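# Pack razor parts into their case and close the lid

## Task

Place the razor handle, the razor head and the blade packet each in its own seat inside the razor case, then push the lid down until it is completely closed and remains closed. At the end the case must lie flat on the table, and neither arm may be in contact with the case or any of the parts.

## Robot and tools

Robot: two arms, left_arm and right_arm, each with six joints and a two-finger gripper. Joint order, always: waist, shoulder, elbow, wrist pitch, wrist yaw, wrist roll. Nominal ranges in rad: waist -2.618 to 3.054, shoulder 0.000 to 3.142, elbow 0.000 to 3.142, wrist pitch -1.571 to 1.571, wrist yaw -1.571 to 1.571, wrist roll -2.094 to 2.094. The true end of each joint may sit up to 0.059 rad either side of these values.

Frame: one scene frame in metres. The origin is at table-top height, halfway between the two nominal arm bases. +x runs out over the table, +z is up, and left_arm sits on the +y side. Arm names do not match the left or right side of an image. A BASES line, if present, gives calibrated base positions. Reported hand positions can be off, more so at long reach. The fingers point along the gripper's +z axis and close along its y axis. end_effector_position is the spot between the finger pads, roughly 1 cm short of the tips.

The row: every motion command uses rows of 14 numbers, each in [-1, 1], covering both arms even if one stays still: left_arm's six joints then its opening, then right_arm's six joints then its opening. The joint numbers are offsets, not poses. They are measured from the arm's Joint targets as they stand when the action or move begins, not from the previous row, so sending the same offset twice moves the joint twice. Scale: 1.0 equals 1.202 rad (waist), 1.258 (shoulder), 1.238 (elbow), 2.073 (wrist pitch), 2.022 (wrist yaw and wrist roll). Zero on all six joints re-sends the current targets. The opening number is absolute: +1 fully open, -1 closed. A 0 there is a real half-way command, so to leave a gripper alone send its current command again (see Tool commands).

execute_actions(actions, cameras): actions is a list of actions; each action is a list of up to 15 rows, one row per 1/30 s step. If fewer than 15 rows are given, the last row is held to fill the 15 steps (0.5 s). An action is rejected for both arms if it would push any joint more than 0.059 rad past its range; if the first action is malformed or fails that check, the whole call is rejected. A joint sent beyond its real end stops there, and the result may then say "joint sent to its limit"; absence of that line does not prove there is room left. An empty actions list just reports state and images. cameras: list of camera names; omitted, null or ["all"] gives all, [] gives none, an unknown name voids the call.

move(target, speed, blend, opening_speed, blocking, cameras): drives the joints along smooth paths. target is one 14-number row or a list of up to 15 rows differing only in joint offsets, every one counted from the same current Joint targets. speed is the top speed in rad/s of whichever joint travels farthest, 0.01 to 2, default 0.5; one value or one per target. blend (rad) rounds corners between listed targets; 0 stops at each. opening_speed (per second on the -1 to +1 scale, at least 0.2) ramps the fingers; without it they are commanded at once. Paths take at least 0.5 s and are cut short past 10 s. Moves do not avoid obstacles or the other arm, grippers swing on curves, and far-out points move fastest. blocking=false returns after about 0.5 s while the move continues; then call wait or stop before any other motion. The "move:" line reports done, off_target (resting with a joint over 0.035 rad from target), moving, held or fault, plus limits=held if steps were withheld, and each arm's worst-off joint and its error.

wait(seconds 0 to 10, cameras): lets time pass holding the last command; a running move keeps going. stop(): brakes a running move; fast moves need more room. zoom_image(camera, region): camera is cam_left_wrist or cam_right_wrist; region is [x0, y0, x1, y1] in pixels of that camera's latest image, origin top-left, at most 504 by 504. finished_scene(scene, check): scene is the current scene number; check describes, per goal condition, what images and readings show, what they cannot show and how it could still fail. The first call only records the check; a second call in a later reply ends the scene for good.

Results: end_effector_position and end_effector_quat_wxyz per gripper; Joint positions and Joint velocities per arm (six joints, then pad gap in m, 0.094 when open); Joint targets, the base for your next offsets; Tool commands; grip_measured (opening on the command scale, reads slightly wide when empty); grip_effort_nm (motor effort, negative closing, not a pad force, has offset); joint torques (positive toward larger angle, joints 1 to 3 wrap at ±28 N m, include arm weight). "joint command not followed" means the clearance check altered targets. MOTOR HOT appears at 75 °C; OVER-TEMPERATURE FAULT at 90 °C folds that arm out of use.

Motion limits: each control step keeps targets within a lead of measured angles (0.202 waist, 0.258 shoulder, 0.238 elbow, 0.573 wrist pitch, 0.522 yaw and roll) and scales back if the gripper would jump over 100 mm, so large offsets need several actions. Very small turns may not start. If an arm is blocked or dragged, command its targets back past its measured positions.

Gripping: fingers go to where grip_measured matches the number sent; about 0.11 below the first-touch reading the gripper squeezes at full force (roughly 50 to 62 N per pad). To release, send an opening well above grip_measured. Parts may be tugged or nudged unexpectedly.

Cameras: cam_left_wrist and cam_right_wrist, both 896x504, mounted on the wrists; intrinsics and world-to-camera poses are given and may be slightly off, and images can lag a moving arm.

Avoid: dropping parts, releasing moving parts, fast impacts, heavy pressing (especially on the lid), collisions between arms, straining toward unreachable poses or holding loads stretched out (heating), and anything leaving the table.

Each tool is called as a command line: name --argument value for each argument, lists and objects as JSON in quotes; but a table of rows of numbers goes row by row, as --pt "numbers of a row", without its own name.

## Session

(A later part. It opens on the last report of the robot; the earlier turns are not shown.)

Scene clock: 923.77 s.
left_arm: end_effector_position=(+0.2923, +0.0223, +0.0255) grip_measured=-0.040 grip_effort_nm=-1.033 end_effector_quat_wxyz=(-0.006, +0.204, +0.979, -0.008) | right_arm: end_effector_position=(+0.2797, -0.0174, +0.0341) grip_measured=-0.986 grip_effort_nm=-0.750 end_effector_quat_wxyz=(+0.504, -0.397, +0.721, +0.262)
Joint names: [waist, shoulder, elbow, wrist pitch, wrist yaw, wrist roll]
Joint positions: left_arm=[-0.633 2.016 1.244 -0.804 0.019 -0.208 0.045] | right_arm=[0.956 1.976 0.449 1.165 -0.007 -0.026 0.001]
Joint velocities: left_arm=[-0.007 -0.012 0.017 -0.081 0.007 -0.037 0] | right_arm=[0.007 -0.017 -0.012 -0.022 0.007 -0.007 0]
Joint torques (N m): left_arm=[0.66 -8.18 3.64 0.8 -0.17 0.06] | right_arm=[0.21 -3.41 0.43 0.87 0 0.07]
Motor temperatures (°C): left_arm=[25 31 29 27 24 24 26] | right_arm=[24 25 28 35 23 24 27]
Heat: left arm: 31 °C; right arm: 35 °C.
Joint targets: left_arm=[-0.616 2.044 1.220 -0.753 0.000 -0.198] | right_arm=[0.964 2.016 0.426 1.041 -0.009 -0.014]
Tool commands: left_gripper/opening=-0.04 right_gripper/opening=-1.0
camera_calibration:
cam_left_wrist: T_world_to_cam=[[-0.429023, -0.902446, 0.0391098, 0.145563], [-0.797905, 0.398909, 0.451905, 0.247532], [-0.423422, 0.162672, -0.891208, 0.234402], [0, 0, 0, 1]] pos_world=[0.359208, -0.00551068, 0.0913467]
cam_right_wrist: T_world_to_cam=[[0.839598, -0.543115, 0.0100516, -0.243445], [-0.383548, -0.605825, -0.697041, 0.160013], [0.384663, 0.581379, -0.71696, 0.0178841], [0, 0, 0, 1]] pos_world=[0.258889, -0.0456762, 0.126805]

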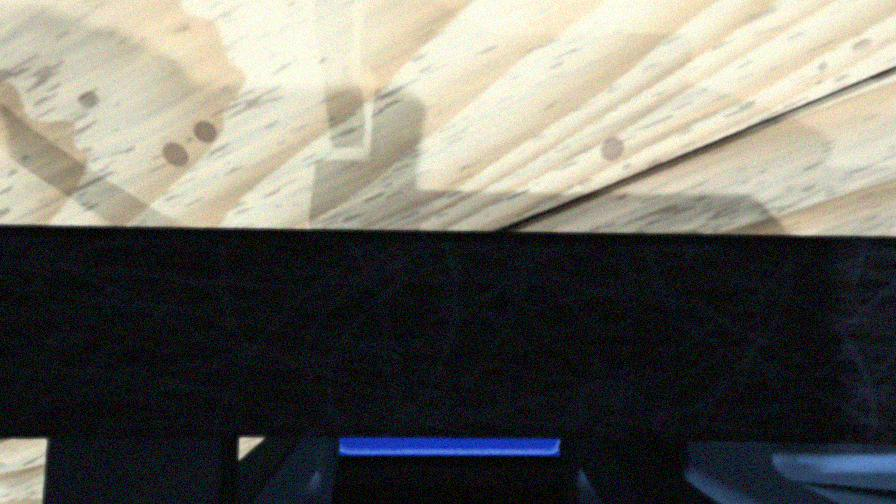

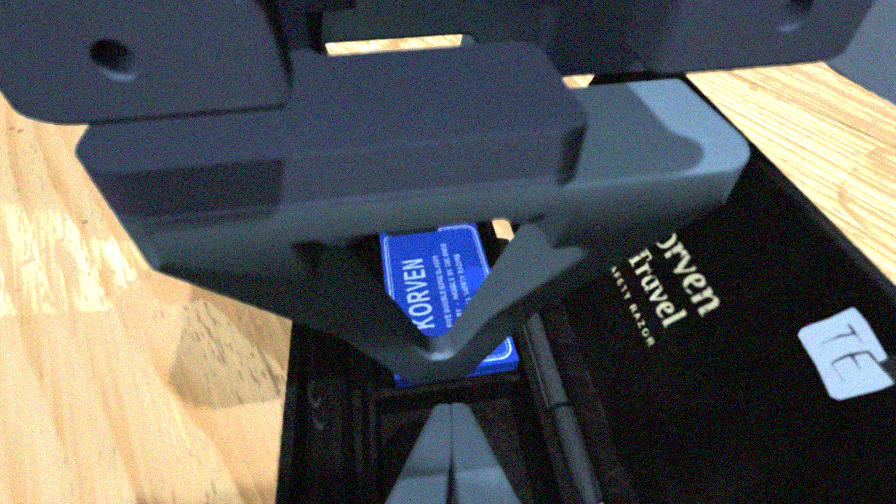

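move --target '[0,0.012,-0.018,0.018,0,0,-0.04,0,0,0,0,0,0,-1]' --speed 0.1 --cameras '[]'

move --target '[0,0,0,0,0,0,0.025,0,0,0,0,0,0,-1]' --opening_speed 0.2

zoom_image --camera "cam_right_wrist" --region '[280, 200, 640, 440]'

Scene clock: 939.53 s.
left_arm: end_effector_position=(+0.2920, +0.0226, +0.0250) grip_measured=-0.040 grip_effort_nm=-1.038 end_effector_quat_wxyz=(-0.005, +0.204, +0.979, -0.008) | right_arm: end_effector_position=(+0.2797, -0.0174, +0.0341) grip_measured=-0.986 grip_effort_nm=-0.745 end_effector_quat_wxyz=(+0.504, -0.397, +0.721, +0.262)
Joint names: [waist, shoulder, elbow, wrist pitch, wrist yaw, wrist roll]
Joint positions: left_arm=[-0.633 2.014 1.24 -0.8 0.019 -0.208 0.045] | right_arm=[0.956 1.976 0.449 1.165 -0.007 -0.026 0.001]
Joint velocities: left_arm=[-0.017 -0.012 -0.002 -0.051 -0.066 -0.022 0] | right_arm=[-0.007 0.012 -0.007 -0.037 -0.007 -0.066 0]
Joint torques (N m): left_arm=[0.8 -7.1 2.26 1.16 -0.16 0.09] | right_arm=[0.21 -3.37 0.43 0.86 0 0.06]
Motor temperatures (°C): left_arm=[25 31 29 27 24 24 26] | right_arm=[24 25 28 34 23 24 27]
Heat: left arm: 31 °C; right arm: 34 °C.
Joint targets: left_arm=[-0.616 2.059 1.198 -0.716 0.000 -0.198] | right_arm=[0.964 2.016 0.426 1.041 -0.009 -0.014]
move: off_target (left_arm, right_arm); left_arm: the wrist pitch is farthest, 0.084 rad from its target; right_arm: the wrist pitch is farthest, 0.124 rad from its target
No camera images: "cameras" was empty.

Scene clock: 940.07 s.
left_arm: end_effector_position=(+0.2917, +0.0221, +0.0252) grip_measured=+0.027 grip_effort_nm=-0.125 end_effector_quat_wxyz=(-0.006, +0.207, +0.978, -0.011) | right_arm: end_effector_position=(+0.2797, -0.0174, +0.0341) grip_measured=-0.986 grip_effort_nm=-0.750 end_effector_quat_wxyz=(+0.504, -0.396, +0.721, +0.263)
Joint names: [waist, shoulder, elbow, wrist pitch, wrist yaw, wrist roll]
Joint positions: left_arm=[-0.632 2.013 1.238 -0.798 0.025 -0.198 0.048] | right_arm=[0.956 1.976 0.449 1.165 -0.007 -0.025 0.001]
Joint velocities: left_arm=[-0.017 0.002 0.007 -0.081 0.037 -0.066 0] | right_arm=[-0.012 -0.012 -0.007 -0.095 0.007 0.037 0.001]
Joint torques (N m): left_arm=[0.77 -6.91 2.37 1.19 -0.23 0.03] | right_arm=[0.17 -3.38 0.42 0.86 0.01 0.07]
Motor temperatures (°C): left_arm=[25 31 29 27 24 24 26] | right_arm=[24 25 28 34 23 24 27]
Heat: left arm: 31 °C; right arm: 34 °C.
Joint targets: left_arm=[-0.616 2.059 1.198 -0.716 0.000 -0.198] | right_arm=[0.964 2.016 0.426 1.041 -0.009 -0.014]
move: off_target (left_arm, right_arm); left_arm: the wrist pitch is farthest, 0.082 rad from its target; right_arm: the wrist pitch is farthest, 0.124 rad from its target
camera_calibration:
cam_left_wrist: T_world_to_cam=[[-0.435872, -0.898846, 0.0457353, 0.146838], [-0.794415, 0.408119, 0.449826, 0.246106], [-0.42299, 0.159734, -0.891944, 0.233874], [0, 0, 0, 1]] pos_world=[0.35844, -0.00581323, 0.091182]
cam_right_wrist: T_world_to_cam=[[0.839314, -0.543579, 0.00861756, -0.243324], [-0.38471, -0.605062, -0.697064, 0.160351], [0.384124, 0.58174, -0.716957, 0.0180411], [0, 0, 0, 1]] pos_world=[0.258984, -0.0457386, 0.126807]

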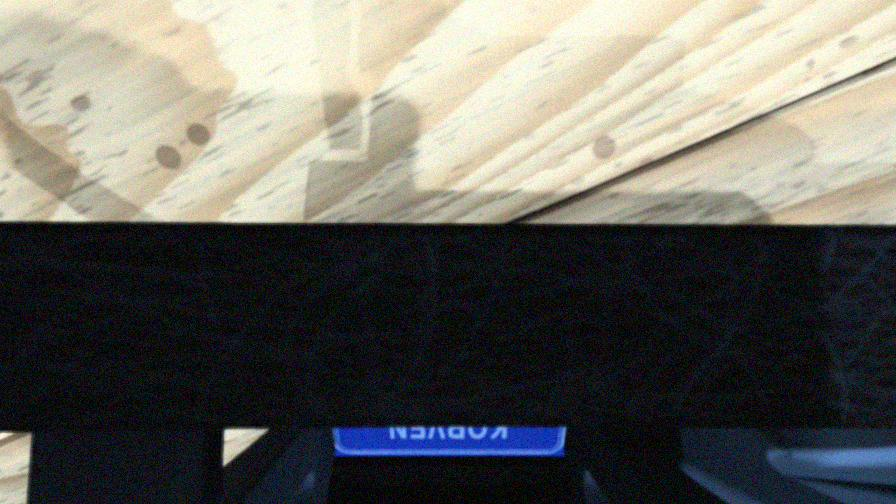

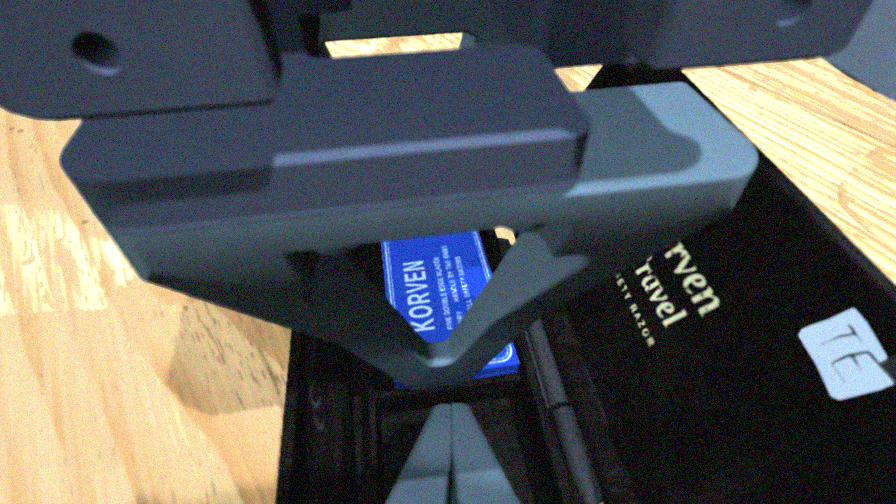

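Scaled by 1.400 from the camera's 896x504 image, which has a finer 1280x720 frame.

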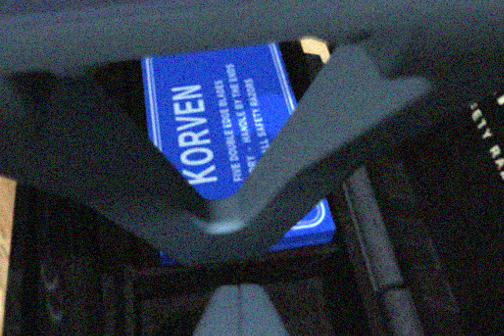

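move --target '[0,-0.045,0.072,-0.072,0,0,0.025,0,0,0,0,0,0,-1]' --speed 0.1

zoom_image --camera "cam_right_wrist" --region '[280, 200, 640, 440]'

Scene clock: 945.40 s.
left_arm: end_effector_position=(+0.2898, +0.0234, +0.0286) grip_measured=+0.028 grip_effort_nm=-0.173 end_effector_quat_wxyz=(-0.014, +0.209, +0.978, -0.008) | right_arm: end_effector_position=(+0.2797, -0.0174, +0.0341) grip_measured=-0.986 grip_effort_nm=-0.750 end_effector_quat_wxyz=(+0.504, -0.397, +0.721, +0.262)
Joint names: [waist, shoulder, elbow, wrist pitch, wrist yaw, wrist roll]
Joint positions: left_arm=[-0.632 2.013 1.254 -0.83 0.025 -0.195 0.048] | right_arm=[0.956 1.976 0.449 1.165 -0.007 -0.026 0.001]
Joint velocities: left_arm=[-0.022 -0.002 -0.017 0.007 -0.066 -0.007 -0.001] | right_arm=[-0.002 -0.012 0.002 -0.037 0.007 0.037 0.001]
Joint torques (N m): left_arm=[0.7 -11.12 8.59 -0.18 -0.22 0.07] | right_arm=[0.23 -3.37 0.44 0.86 0.01 0.05]
Motor temperatures (°C): left_arm=[25 31 29 27 24 24 26] | right_arm=[24 25 28 34 23 24 27]
Heat: left arm: 31 °C; right arm: 34 °C.
Joint targets: left_arm=[-0.616 2.003 1.287 -0.865 0.000 -0.198] | right_arm=[0.964 2.016 0.426 1.041 -0.009 -0.014]
move: off_target (right_arm); right_arm: the wrist pitch is farthest, 0.124 rad from its target
camera_calibration:
cam_left_wrist: T_world_to_cam=[[-0.438018, -0.897936, 0.0430338, 0.14773], [-0.786891, 0.406117, 0.464619, 0.240035], [-0.434675, 0.169649, -0.884464, 0.238856], [0, 0, 0, 1]] pos_world=[0.357415, -0.00535225, 0.0933774]
cam_right_wrist: T_world_to_cam=[[0.839598, -0.543115, 0.0100516, -0.243445], [-0.383548, -0.605825, -0.697041, 0.160013], [0.384663, 0.581379, -0.71696, 0.0178841], [0, 0, 0, 1]] pos_world=[0.258889, -0.0456762, 0.126805]

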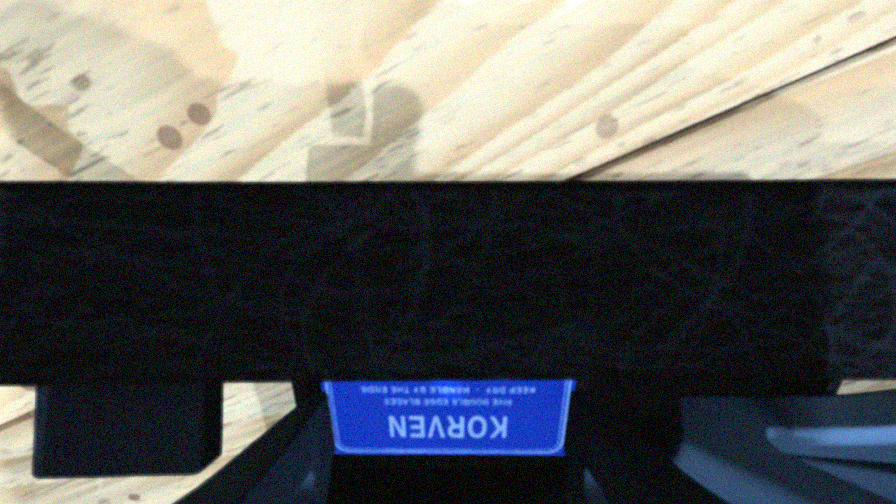

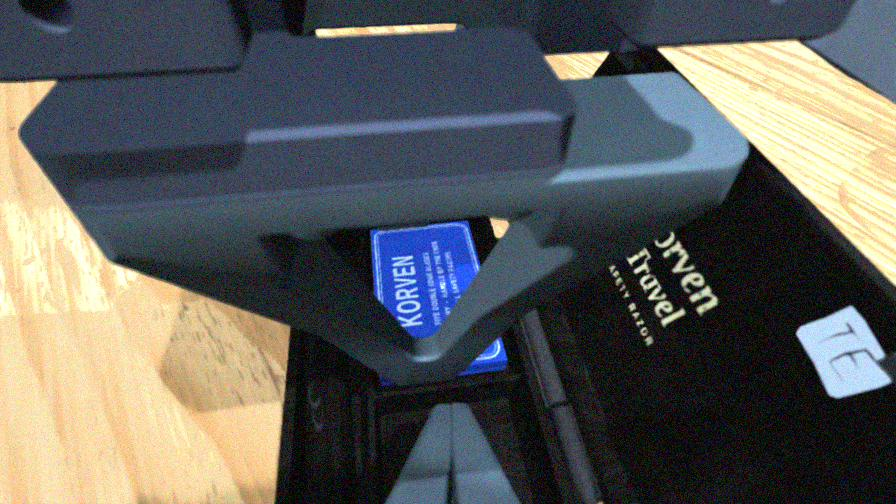

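Scaled by 1.400 from the camera's 896x504 image, which has a finer 1280x720 frame.

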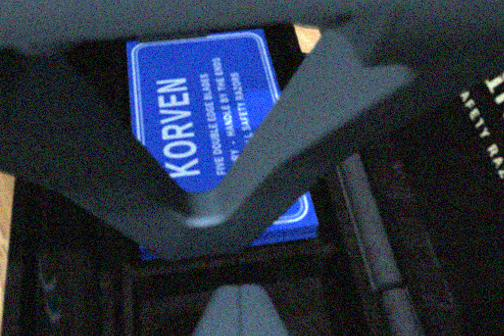

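move --target '[-0.005,0.045,-0.06,0.072,0,0,0.028,0,0,0,0,0,0,-1]' --speed 0.1 --cameras '[]'

move --target '[0,0,0,0,0,0,0.07,0,0,0,0,0,0,-1]' --opening_speed 0.2

move --target '[0,0,0,0,0,0,0.039,0,0,0,0,0,0,-1]' --opening_speed 0.2 --cameras '[]'

move --target '[0,-0.045,0.072,-0.072,0,0,0.039,0,0,0,0,0,0,-1]' --speed 0.1

Scene clock: 962.07 s.
left_arm: end_effector_position=(+0.2910, +0.0226, +0.0252) grip_measured=+0.031 grip_effort_nm=-0.168 end_effector_quat_wxyz=(-0.011, +0.204, +0.979, -0.009) | right_arm: end_effector_position=(+0.2795, -0.0172, +0.0341) grip_measured=-0.986 grip_effort_nm=-0.745 end_effector_quat_wxyz=(+0.504, -0.397, +0.721, +0.263)
Joint names: [waist, shoulder, elbow, wrist pitch, wrist yaw, wrist roll]
Joint positions: left_arm=[-0.632 2.019 1.248 -0.812 0.025 -0.206 0.048] | right_arm=[0.956 1.976 0.449 1.165 -0.009 -0.026 0.001]
Joint velocities: left_arm=[-0.012 0.017 0.007 -0.007 -0.022 -0.007 0] | right_arm=[-0.007 -0.022 -0.007 -0.007 0.007 -0.037 0]
Joint torques (N m): left_arm=[0.2 -7.25 2.81 1.3 -0.26 0.07] | right_arm=[0.18 -3.4 0.43 0.88 0.01 0.06]
Motor temperatures (°C): left_arm=[25 33 30 26 24 24 25] | right_arm=[24 25 28 33 23 24 27]
Heat: left arm: 33 °C; right arm: 33 °C.
Joint targets: left_arm=[-0.622 2.059 1.212 -0.716 0.000 -0.198] | right_arm=[0.964 2.016 0.426 1.041 -0.009 -0.014]
move: off_target (left_arm, right_arm); left_arm: the wrist pitch is farthest, 0.096 rad from its target; right_arm: the wrist pitch is farthest, 0.124 rad from its target
No camera images: "cameras" was empty.

Scene clock: 962.57 s.
left_arm: end_effector_position=(+0.2910, +0.0219, +0.0252) grip_measured=+0.068 grip_effort_nm=0.071 end_effector_quat_wxyz=(-0.011, +0.203, +0.979, -0.011) | right_arm: end_effector_position=(+0.2795, -0.0172, +0.0341) grip_measured=-0.986 grip_effort_nm=-0.745 end_effector_quat_wxyz=(+0.504, -0.397, +0.721, +0.263)
Joint names: [waist, shoulder, elbow, wrist pitch, wrist yaw, wrist roll]
Joint positions: left_arm=[-0.632 2.019 1.248 -0.811 0.029 -0.208 0.05] | right_arm=[0.956 1.976 0.449 1.165 -0.009 -0.026 0.001]
Joint velocities: left_arm=[-0.007 0.007 0.002 -0.022 0.007 -0.081 -0.001] | right_arm=[0.022 -0.002 -0.017 -0.007 0.007 -0.007 -0.001]
Joint torques (N m): left_arm=[0.23 -7.35 2.85 1.31 -0.21 0.07] | right_arm=[0.2 -3.38 0.39 0.85 0.01 0.06]
Motor temperatures (°C): left_arm=[25 33 30 26 24 24 25] | right_arm=[24 25 28 33 23 24 27]
Heat: left arm: 33 °C; right arm: 33 °C.
Joint targets: left_arm=[-0.622 2.059 1.212 -0.716 0.000 -0.198] | right_arm=[0.964 2.016 0.426 1.041 -0.009 -0.014]
move: off_target (left_arm, right_arm); left_arm: the wrist pitch is farthest, 0.095 rad from its target; right_arm: the wrist pitch is farthest, 0.124 rad from its target
camera_calibration:
cam_left_wrist: T_world_to_cam=[[-0.427126, -0.902964, 0.0471029, 0.143881], [-0.793845, 0.39943, 0.458548, 0.245459], [-0.432866, 0.158465, -0.887421, 0.236411], [0, 0, 0, 1]] pos_world=[0.358647, -0.00558699, 0.090464]
cam_right_wrist: T_world_to_cam=[[0.840381, -0.541913, 0.00950756, -0.243351], [-0.382993, -0.606162, -0.697054, 0.159857], [0.383506, 0.582149, -0.716956, 0.0182205], [0, 0, 0, 1]] pos_world=[0.258744, -0.0455826, 0.126806]

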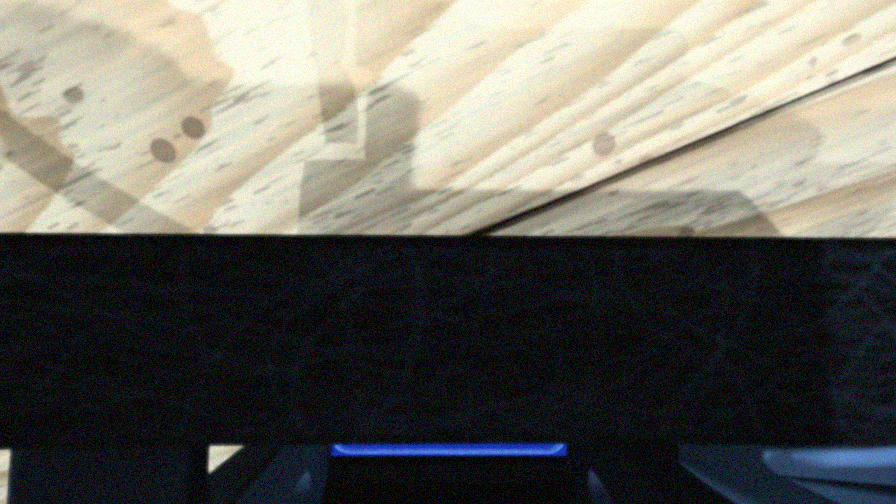

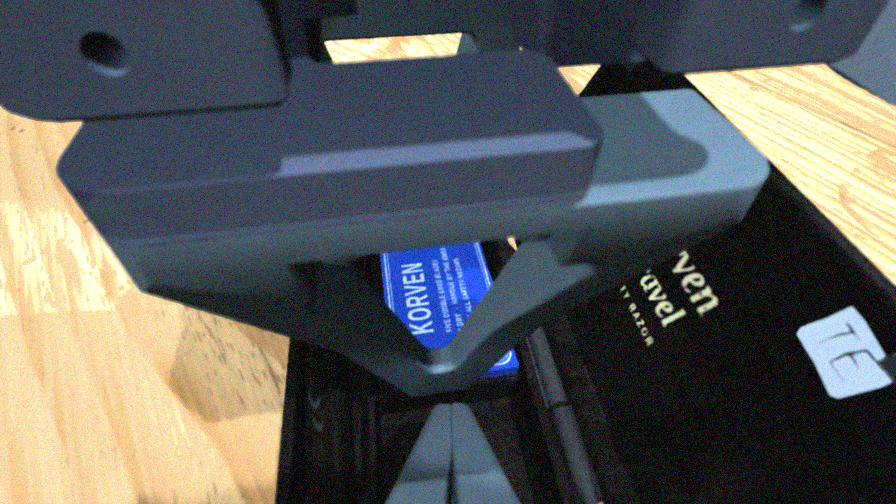

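Scene clock: 963.07 s.
left_arm: end_effector_position=(+0.2910, +0.0219, +0.0252) grip_measured=+0.044 grip_effort_nm=-0.295 end_effector_quat_wxyz=(-0.011, +0.204, +0.979, -0.011) | right_arm: end_effector_position=(+0.2795, -0.0172, +0.0341) grip_measured=-0.986 grip_effort_nm=-0.745 end_effector_quat_wxyz=(+0.504, -0.397, +0.721, +0.263)
Joint names: [waist, shoulder, elbow, wrist pitch, wrist yaw, wrist roll]
Joint positions: left_arm=[-0.632 2.019 1.248 -0.811 0.029 -0.206 0.049] | right_arm=[0.956 1.976 0.449 1.165 -0.009 -0.026 0.001]
Joint velocities: left_arm=[0.007 0.002 -0.027 0.037 0.051 0.066 0] | right_arm=[-0.007 0.012 -0.002 0.066 0.037 -0.037 0]
Joint torques (N m): left_arm=[0.17 -7.32 2.81 1.32 -0.25 0.07] | right_arm=[0.2 -3.4 0.43 0.86 0.01 0.07]
Motor temperatures (°C): left_arm=[25 33 30 26 24 24 25] | right_arm=[24 25 28 33 23 24 27]
Heat: left arm: 33 °C; right arm: 33 °C.
Joint targets: left_arm=[-0.622 2.059 1.212 -0.716 0.000 -0.198] | right_arm=[0.964 2.016 0.426 1.041 -0.009 -0.014]
move: off_target (left_arm, right_arm); left_arm: the wrist pitch is farthest, 0.095 rad from its target; right_arm: the wrist pitch is farthest, 0.124 rad from its target
No camera images: "cameras" was empty.

Scene clock: 965.03 s.
left_arm: end_effector_position=(+0.2893, +0.0234, +0.0295) grip_measured=+0.044 grip_effort_nm=-0.256 end_effector_quat_wxyz=(-0.018, +0.209, +0.978, -0.007) | right_arm: end_effector_position=(+0.2795, -0.0172, +0.0341) grip_measured=-0.986 grip_effort_nm=-0.750 end_effector_quat_wxyz=(+0.504, -0.397, +0.721, +0.263)
Joint names: [waist, shoulder, elbow, wrist pitch, wrist yaw, wrist roll]
Joint positions: left_arm=[-0.632 2.017 1.264 -0.846 0.027 -0.195 0.049] | right_arm=[0.956 1.976 0.449 1.165 -0.009 -0.026 0.001]
Joint velocities: left_arm=[-0.012 -0.007 0.012 -0.051 0.037 0.066 -0.001] | right_arm=[-0.002 0.002 -0.007 0.051 0.081 0.037 0]
Joint torques (N m): left_arm=[0.2 -11.79 8.7 -0.03 -0.23 0.05] | right_arm=[0.21 -3.36 0.44 0.86 0.01 0.05]
Motor temperatures (°C): left_arm=[25 33 30 26 24 24 25] | right_arm=[24 25 28 33 23 24 27]
Heat: left arm: 33 °C; right arm: 33 °C.
Joint targets: left_arm=[-0.622 2.003 1.302 -0.865 0.000 -0.198] | right_arm=[0.964 2.016 0.426 1.041 -0.009 -0.014]
move: off_target (left_arm, right_arm); left_arm: the elbow is farthest, 0.037 rad from its target; right_arm: the wrist pitch is farthest, 0.124 rad from its target
camera_calibration:
cam_left_wrist: T_world_to_cam=[[-0.437624, -0.898126, 0.0430567, 0.147381], [-0.78297, 0.404182, 0.472859, 0.237883], [-0.44209, 0.173222, -0.880086, 0.241349], [0, 0, 0, 1]] pos_world=[0.357451, -0.00558852, 0.0935768]
cam_right_wrist: T_world_to_cam=[[0.840381, -0.541913, 0.00950756, -0.243351], [-0.382993, -0.606162, -0.697054, 0.159857], [0.383506, 0.582149, -0.716956, 0.0182205], [0, 0, 0, 1]] pos_world=[0.258744, -0.0455826, 0.126806]

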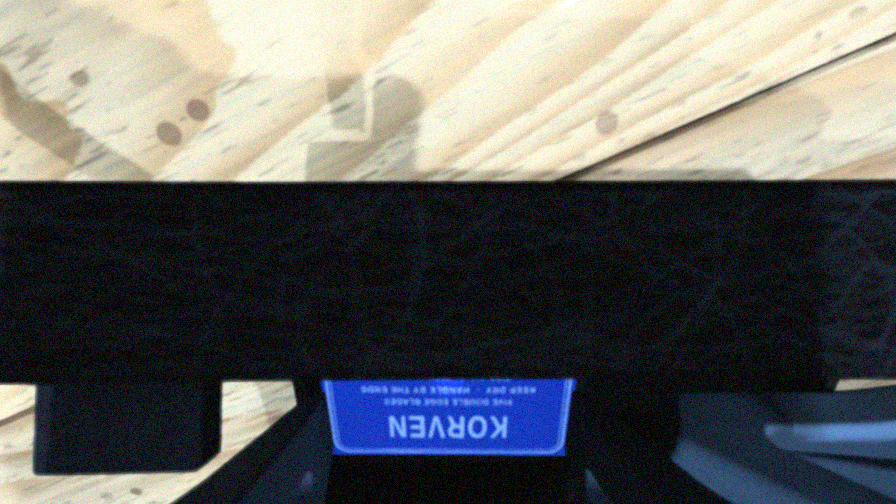

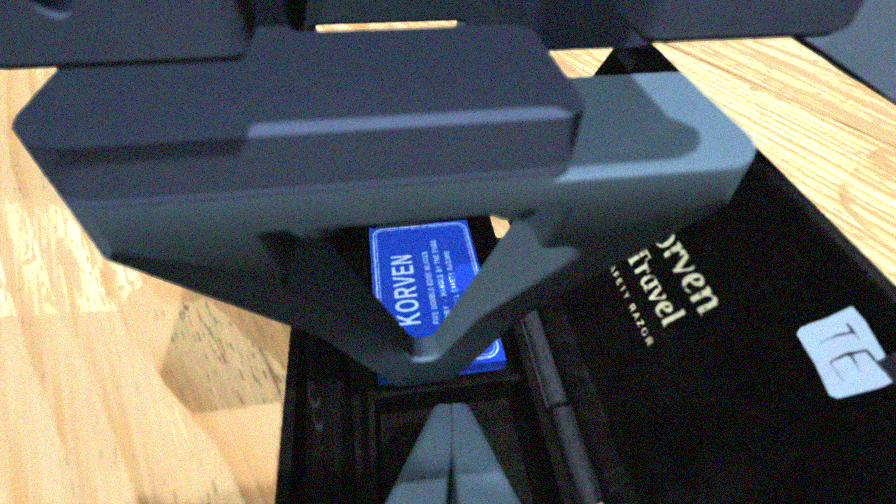

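move --target '[0,0,0,0,0,0,0.075,0,0,0,0,0,0,-1]' --opening_speed 0.2

Scene clock: 972.30 s.
left_arm: end_effector_position=(+0.2887, +0.0232, +0.0295) grip_measured=+0.074 grip_effort_nm=0.042 end_effector_quat_wxyz=(-0.019, +0.209, +0.978, -0.007) | right_arm: end_effector_position=(+0.2795, -0.0172, +0.0341) grip_measured=-0.986 grip_effort_nm=-0.750 end_effector_quat_wxyz=(+0.504, -0.397, +0.721, +0.263)
Joint names: [waist, shoulder, elbow, wrist pitch, wrist yaw, wrist roll]
Joint positions: left_arm=[-0.633 2.017 1.264 -0.847 0.027 -0.195 0.05] | right_arm=[0.956 1.976 0.449 1.165 -0.009 -0.026 0.001]
Joint velocities: left_arm=[0.017 -0.027 -0.012 0.022 0.037 0.037 0] | right_arm=[-0.002 -0.017 -0.002 0.051 -0.022 0.066 -0.001]
Joint torques (N m): left_arm=[0.31 -11.82 8.79 -0.02 -0.23 0.07] | right_arm=[0.23 -3.34 0.42 0.86 0.02 0.07]
Motor temperatures (°C): left_arm=[25 33 30 26 24 24 25] | right_arm=[24 25 28 33 23 24 27]
Heat: left arm: 33 °C; right arm: 33 °C.
Joint targets: left_arm=[-0.622 2.003 1.302 -0.865 0.000 -0.198] | right_arm=[0.964 2.016 0.426 1.041 -0.009 -0.014]
move: off_target (left_arm, right_arm); left_arm: the elbow is farthest, 0.038 rad from its target; right_arm: the wrist pitch is farthest, 0.124 rad from its target
camera_calibration:
cam_left_wrist: T_world_to_cam=[[-0.438948, -0.897492, 0.0428082, 0.147294], [-0.781757, 0.404962, 0.474197, 0.237067], [-0.442924, 0.174682, -0.879378, 0.241306], [0, 0, 0, 1]] pos_world=[0.356863, -0.00595945, 0.093477]
cam_right_wrist: T_world_to_cam=[[0.840381, -0.541913, 0.00950756, -0.243351], [-0.382993, -0.606162, -0.697054, 0.159857], [0.383506, 0.582149, -0.716956, 0.0182205], [0, 0, 0, 1]] pos_world=[0.258744, -0.0455826, 0.126806]

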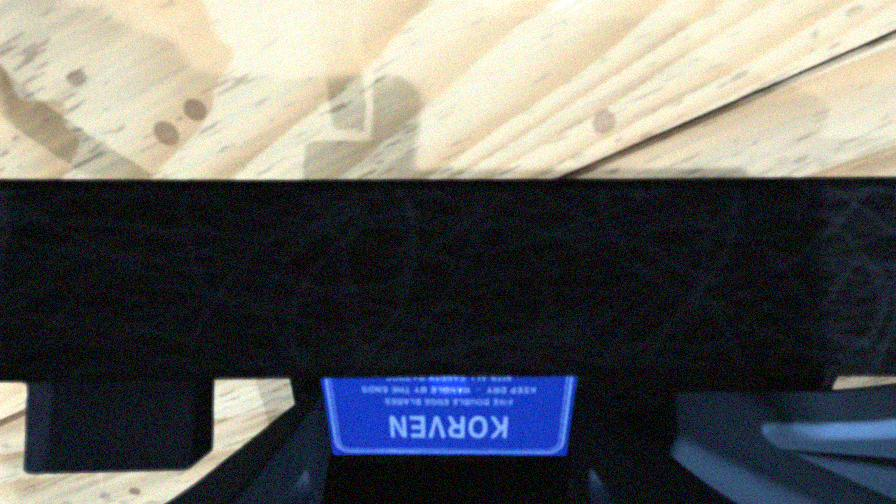

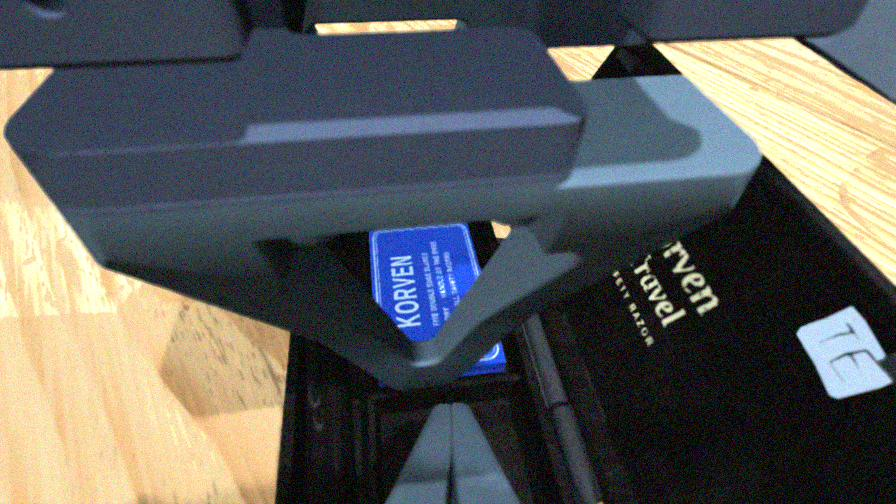

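move --target '[0,-0.05,0.08,-0.08,0,0,0.06,0,0,0,0,0,0,-1]' --speed 0.1

Scene clock: 978.93 s.
left_arm: end_effector_position=(+0.2870, +0.0267, +0.0658) grip_measured=+0.063 grip_effort_nm=-0.164 end_effector_quat_wxyz=(-0.032, +0.209, +0.977, +0.005) | right_arm: end_effector_position=(+0.2795, -0.0172, +0.0341) grip_measured=-0.986 grip_effort_nm=-0.745 end_effector_quat_wxyz=(+0.504, -0.397, +0.721, +0.263)
Joint names: [waist, shoulder, elbow, wrist pitch, wrist yaw, wrist roll]
Joint positions: left_arm=[-0.633 1.976 1.361 -1.019 0.016 -0.195 0.05] | right_arm=[0.956 1.976 0.449 1.165 -0.009 -0.026 0.001]
Joint velocities: left_arm=[0.002 0.002 0.012 0.051 0.037 0.051 0] | right_arm=[0.002 -0.007 -0.002 -0.022 0.022 -0.007 0]
Joint torques (N m): left_arm=[0.25 -13.41 9.26 -0.03 -0.13 0.06] | right_arm=[0.24 -3.34 0.43 0.85 0.02 0.07]
Motor temperatures (°C): left_arm=[25 34 30 26 24 24 25] | right_arm=[24 25 28 32 23 24 27]
Heat: left arm: 34 °C; right arm: 32 °C.
Joint targets: left_arm=[-0.622 1.940 1.401 -1.031 0.000 -0.198] | right_arm=[0.964 2.016 0.426 1.041 -0.009 -0.014]
move: off_target (left_arm, right_arm); left_arm: the elbow is farthest, 0.040 rad from its target; right_arm: the wrist pitch is farthest, 0.124 rad from its target
camera_calibration:
cam_left_wrist: T_world_to_cam=[[-0.438655, -0.898258, 0.0267482, 0.14917], [-0.771163, 0.391538, 0.502002, 0.212616], [-0.4614, 0.199578, -0.864453, 0.275528], [0, 0, 0, 1]] pos_world=[0.356525, -0.00424332, 0.127457]
cam_right_wrist: T_world_to_cam=[[0.840381, -0.541913, 0.00950756, -0.243351], [-0.382993, -0.606162, -0.697054, 0.159857], [0.383506, 0.582149, -0.716956, 0.0182205], [0, 0, 0, 1]] pos_world=[0.258744, -0.0455826, 0.126806]

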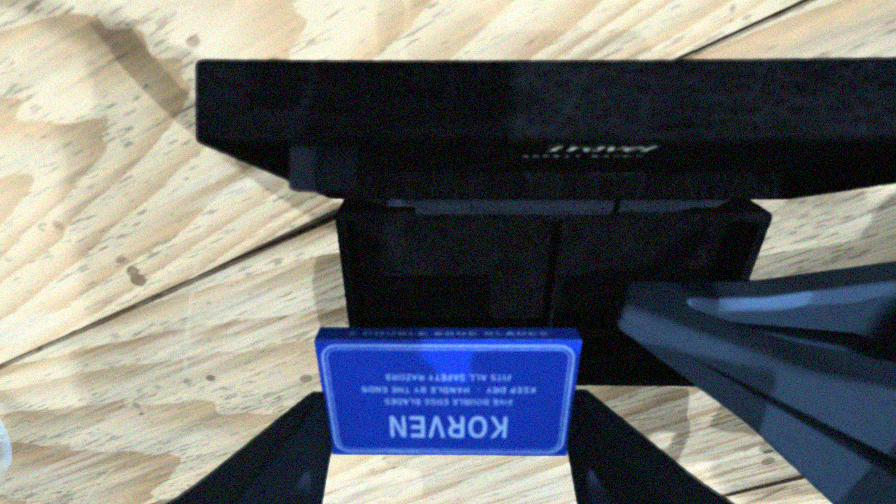

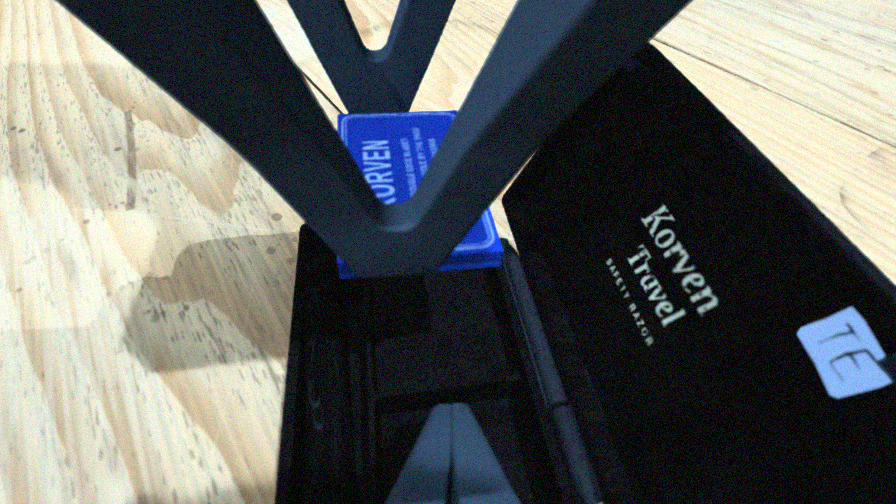

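move --target '[0,0.095,-0.142,0.155,0,0,0.05,0,0,0,0,0,0,-1]' --speed 0.15

move --target '[0,0,0,0,0,0,0.1,0,0,0,0,0,0,-1]' --opening_speed 0.2 --cameras '[]'

move --target '[0,0,0,0,0,0,0.13,0,0,0,0,0,0,-1]' --opening_speed 0.2

Scene clock: 998.17 s.
left_arm: end_effector_position=(+0.2983, +0.0184, +0.0277) grip_measured=+0.053 grip_effort_nm=-0.188 end_effector_quat_wxyz=(+0.003, +0.207, +0.978, -0.011) | right_arm: end_effector_position=(+0.2795, -0.0172, +0.0341) grip_measured=-0.986 grip_effort_nm=-0.745 end_effector_quat_wxyz=(+0.504, -0.397, +0.721, +0.263)
Joint names: [waist, shoulder, elbow, wrist pitch, wrist yaw, wrist roll]
Joint positions: left_arm=[-0.633 2.02 1.261 -0.798 0.018 -0.201 0.049] | right_arm=[0.956 1.976 0.449 1.165 -0.009 -0.026 0.001]
Joint velocities: left_arm=[0.017 0.007 -0.002 -0.037 0.037 0.051 -0.001] | right_arm=[-0.022 -0.002 0.027 -0.037 -0.051 -0.037 0]
Joint torques (N m): left_arm=[0.28 -7.53 2.82 1.31 -0.13 0.07] | right_arm=[0.18 -3.37 0.44 0.86 0.01 0.07]
Motor temperatures (°C): left_arm=[25 35 31 26 24 24 25] | right_arm=[24 25 28 32 23 24 27]
Heat: left arm: 35 °C; right arm: 32 °C.
Joint targets: left_arm=[-0.622 2.059 1.225 -0.710 0.000 -0.198] | right_arm=[0.964 2.016 0.426 1.041 -0.009 -0.014]
move: off_target (left_arm, right_arm); left_arm: the wrist pitch is farthest, 0.089 rad from its target; right_arm: the wrist pitch is farthest, 0.124 rad from its target
camera_calibration:
cam_left_wrist: T_world_to_cam=[[-0.435184, -0.899421, 0.040716, 0.146235], [-0.802531, 0.408009, 0.435285, 0.254631], [-0.408116, 0.156753, -0.899372, 0.235303], [0, 0, 0, 1]] pos_world=[0.36402, -0.00924929, 0.0948337]
cam_right_wrist: T_world_to_cam=[[0.840381, -0.541913, 0.00950756, -0.243351], [-0.382993, -0.606162, -0.697054, 0.159857], [0.383506, 0.582149, -0.716956, 0.0182205], [0, 0, 0, 1]] pos_world=[0.258744, -0.0455826, 0.126806]

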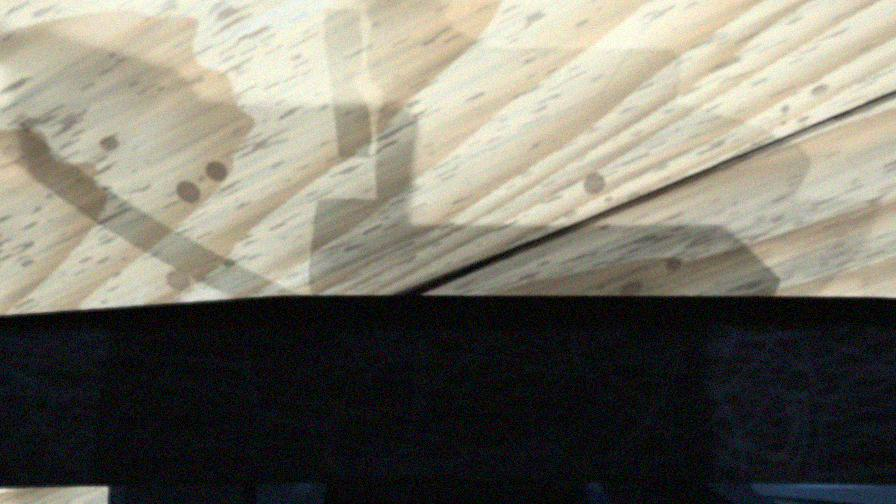

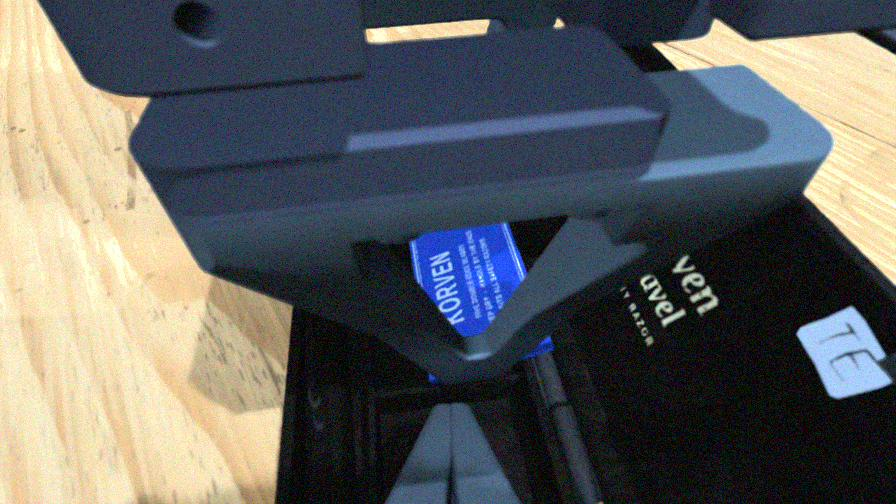

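Scene clock: 998.67 s.
left_arm: end_effector_position=(+0.2989, +0.0169, +0.0260) grip_measured=+0.098 grip_effort_nm=0.085 end_effector_quat_wxyz=(+0.006, +0.205, +0.979, -0.013) | right_arm: end_effector_position=(+0.2795, -0.0172, +0.0341) grip_measured=-0.986 grip_effort_nm=-0.745 end_effector_quat_wxyz=(+0.504, -0.397, +0.721, +0.263)
Joint names: [waist, shoulder, elbow, wrist pitch, wrist yaw, wrist roll]
Joint positions: left_arm=[-0.635 2.02 1.254 -0.781 0.019 -0.206 0.052] | right_arm=[0.956 1.976 0.449 1.165 -0.009 -0.026 0.001]
Joint velocities: left_arm=[0.022 -0.017 0.002 -0.037 -0.037 -0.022 0] | right_arm=[0.007 -0.022 0.002 -0.037 -0.022 -0.022 0.001]
Joint torques (N m): left_arm=[0.36 -7.72 3.49 1.12 -0.16 0.07] | right_arm=[0.21 -3.38 0.42 0.86 0.02 0.06]
Motor temperatures (°C): left_arm=[25 35 31 26 24 24 25] | right_arm=[24 25 28 32 23 24 27]
Heat: left arm: 35 °C; right arm: 32 °C.
Joint targets: left_arm=[-0.622 2.059 1.225 -0.710 0.000 -0.198] | right_arm=[0.964 2.016 0.426 1.041 -0.009 -0.014]
move: off_target (left_arm, right_arm); left_arm: the wrist pitch is farthest, 0.071 rad from its target; right_arm: the wrist pitch is farthest, 0.124 rad from its target
No camera images: "cameras" was empty.

Scene clock: 999.17 s.
left_arm: end_effector_position=(+0.2989, +0.0163, +0.0260) grip_measured=+0.128 grip_effort_nm=0.095 end_effector_quat_wxyz=(+0.007, +0.205, +0.979, -0.014) | right_arm: end_effector_position=(+0.2795, -0.0172, +0.0341) grip_measured=-0.986 grip_effort_nm=-0.750 end_effector_quat_wxyz=(+0.504, -0.397, +0.721, +0.263)
Joint names: [waist, shoulder, elbow, wrist pitch, wrist yaw, wrist roll]
Joint positions: left_arm=[-0.636 2.02 1.254 -0.78 0.019 -0.208 0.053] | right_arm=[0.956 1.976 0.449 1.165 -0.009 -0.026 0.001]
Joint velocities: left_arm=[-0.002 -0.007 -0.002 0.022 0.037 0.007 0] | right_arm=[0.017 0.002 0.002 -0.095 0.022 0.007 0]
Joint torques (N m): left_arm=[0.55 -7.64 3.56 1.1 -0.15 0.08] | right_arm=[0.21 -3.38 0.47 0.86 0.01 0.06]
Motor temperatures (°C): left_arm=[25 35 31 26 24 24 25] | right_arm=[24 25 28 32 23 24 27]
Heat: left arm: 35 °C; right arm: 32 °C.
Joint targets: left_arm=[-0.622 2.059 1.225 -0.710 0.000 -0.198] | right_arm=[0.964 2.016 0.426 1.041 -0.009 -0.014]
move: off_target (left_arm, right_arm); left_arm: the wrist pitch is farthest, 0.070 rad from its target; right_arm: the wrist pitch is farthest, 0.124 rad from its target
camera_calibration:
cam_left_wrist: T_world_to_cam=[[-0.432777, -0.90042, 0.0441354, 0.143874], [-0.807085, 0.408799, 0.426026, 0.258254], [-0.401645, 0.148753, -0.903634, 0.232718], [0, 0, 0, 1]] pos_world=[0.364168, -0.0106441, 0.0939192]
cam_right_wrist: T_world_to_cam=[[0.840381, -0.541913, 0.00950756, -0.243351], [-0.382993, -0.606162, -0.697054, 0.159857], [0.383506, 0.582149, -0.716956, 0.0182205], [0, 0, 0, 1]] pos_world=[0.258744, -0.0455826, 0.126806]

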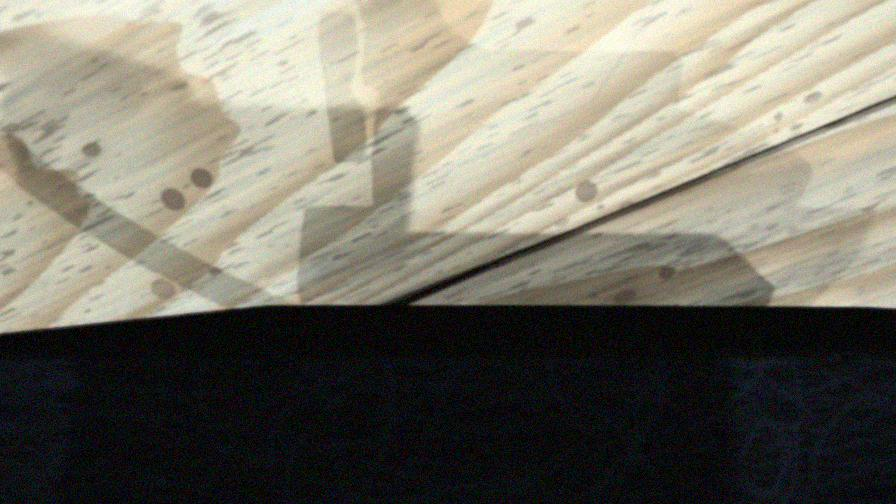

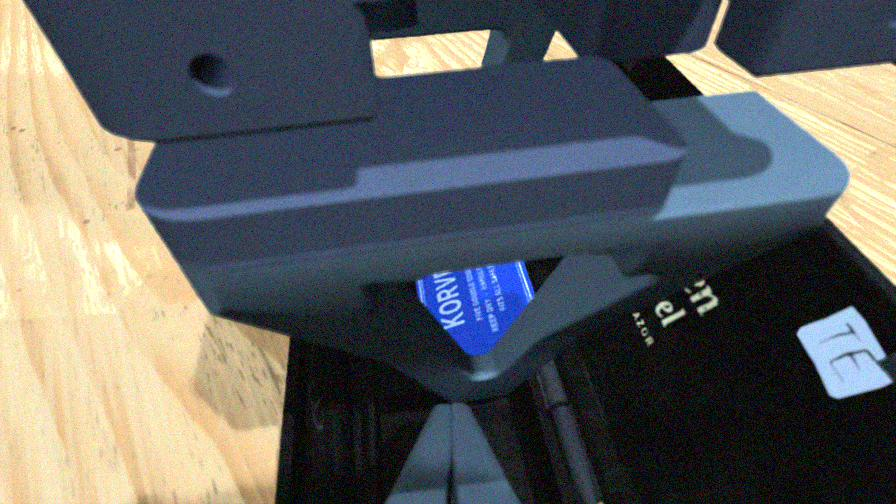

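move --target '[0,0,0,0,0,0,-0.02,0,0,0,0,0,0,-1]' --opening_speed 0.3 --cameras '[]'

move --pt "0.005 -0.06 0.075 -0.095 0 0 -0.02 0 0 0 0 0 0 -1" --pt "0.005 0 -0.022 -0.003 0 0 -0.02 0 0 0 0 0 0 -1" --speed 0.1

zoom_image --camera "cam_right_wrist" --region '[280, 200, 640, 440]'

Scene clock: 1018.83 s.
left_arm: end_effector_position=(+0.2989, +0.0166, +0.0257) grip_measured=+0.012 grip_effort_nm=-0.984 end_effector_quat_wxyz=(+0.007, +0.211, +0.977, -0.014) | right_arm: end_effector_position=(+0.2795, -0.0172, +0.0341) grip_measured=-0.986 grip_effort_nm=-0.745 end_effector_quat_wxyz=(+0.504, -0.397, +0.721, +0.263)
Joint names: [waist, shoulder, elbow, wrist pitch, wrist yaw, wrist roll]
Joint positions: left_arm=[-0.635 2.02 1.252 -0.778 0.021 -0.194 0.048] | right_arm=[0.956 1.976 0.449 1.165 -0.009 -0.026 0.001]
Joint velocities: left_arm=[0.002 -0.017 -0.007 0.007 -0.007 0.007 -0.001] | right_arm=[-0.002 0.012 0.002 -0.007 -0.007 -0.037 0]
Joint torques (N m): left_arm=[0.46 -7.62 3.49 1.08 -0.2 0.05] | right_arm=[0.18 -3.37 0.43 0.86 0.01 0.07]
Motor temperatures (°C): left_arm=[25 32 29 27 24 24 25] | right_arm=[24 25 28 31 23 24 27]
Heat: left arm: 32 °C; right arm: 31 °C.
Joint targets: left_arm=[-0.622 2.059 1.225 -0.710 0.000 -0.198] | right_arm=[0.964 2.016 0.426 1.041 -0.009 -0.014]
move: off_target (left_arm, right_arm); left_arm: the wrist pitch is farthest, 0.068 rad from its target; right_arm: the wrist pitch is farthest, 0.124 rad from its target
No camera images: "cameras" was empty.

Scene clock: 1023.00 s.
left_arm: end_effector_position=(+0.2940, +0.0228, +0.0252) grip_measured=-0.007 grip_effort_nm=-1.033 end_effector_quat_wxyz=(-0.002, +0.203, +0.979, -0.010) | right_arm: end_effector_position=(+0.2753, -0.0144, +0.0341) grip_measured=-0.986 grip_effort_nm=-0.750 end_effector_quat_wxyz=(+0.502, -0.403, +0.717, +0.266)
Joint names: [waist, shoulder, elbow, wrist pitch, wrist yaw, wrist roll]
Joint positions: left_arm=[-0.629 2.013 1.238 -0.792 0.021 -0.204 0.047] | right_arm=[0.965 1.976 0.449 1.165 -0.015 -0.029 0.001]
Joint velocities: left_arm=[-0.017 -0.012 -0.012 -0.125 -0.007 -0.037 0.001] | right_arm=[-0.007 -0.007 -0.002 0.081 0.022 0.022 -0.001]
Joint torques (N m): left_arm=[0.46 -6.84 2.37 1.14 -0.19 0.04] | right_arm=[0.17 -3.34 0.43 0.86 0.02 0.06]
Motor temperatures (°C): left_arm=[25 32 30 27 24 24 25] | right_arm=[24 25 28 31 23 24 27]
Heat: left arm: 32 °C; right arm: 31 °C.
Joint targets: left_arm=[-0.616 2.059 1.198 -0.716 0.000 -0.198] | right_arm=[0.964 2.016 0.426 1.041 -0.009 -0.014]
move: off_target (left_arm, right_arm); left_arm: the wrist pitch is farthest, 0.076 rad from its target; right_arm: the wrist pitch is farthest, 0.124 rad from its target
camera_calibration:
cam_left_wrist: T_world_to_cam=[[-0.427909, -0.902836, 0.0422085, 0.146296], [-0.801511, 0.400639, 0.443924, 0.250113], [-0.417701, 0.156129, -0.89507, 0.23335], [0, 0, 0, 1]] pos_world=[0.36054, -0.00455702, 0.0916583]
cam_right_wrist: T_world_to_cam=[[0.848953, -0.52837, 0.0101997, -0.240515], [-0.372812, -0.612467, -0.697062, 0.157037], [0.374554, 0.58797, -0.716938, 0.0207699], [0, 0, 0, 1]] pos_world=[0.254952, -0.0431128, 0.126809]

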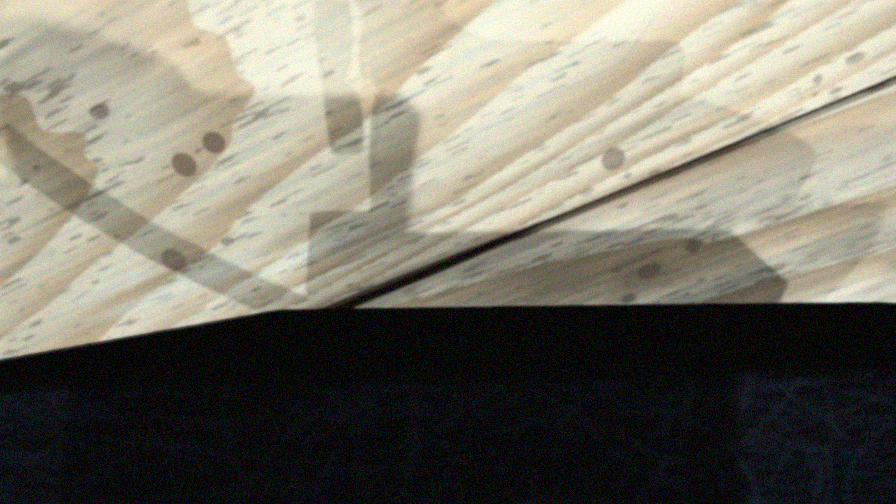

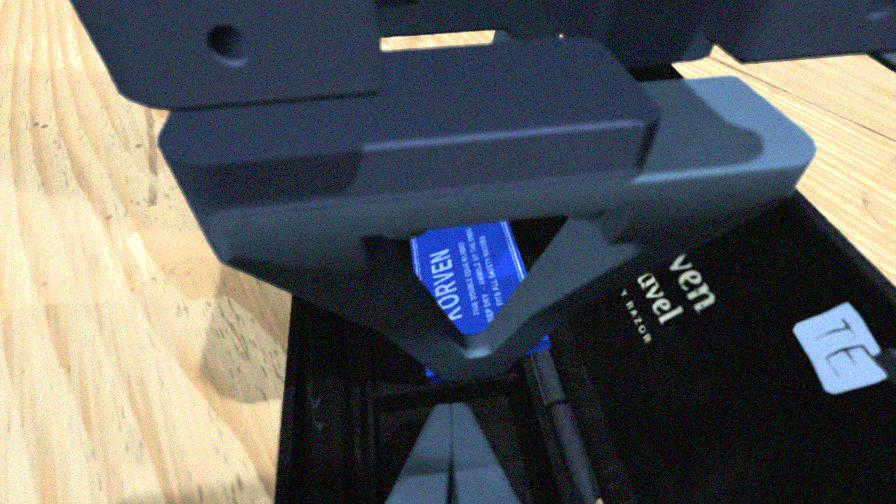

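Scaled by 1.400 from the camera's 896x504 image, which has a finer 1280x720 frame.

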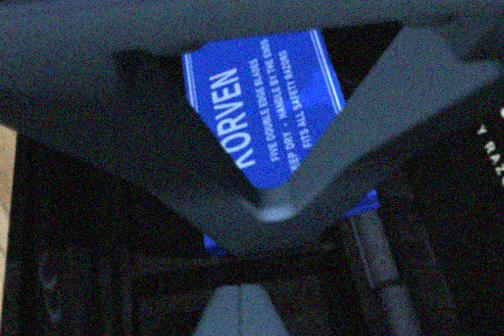

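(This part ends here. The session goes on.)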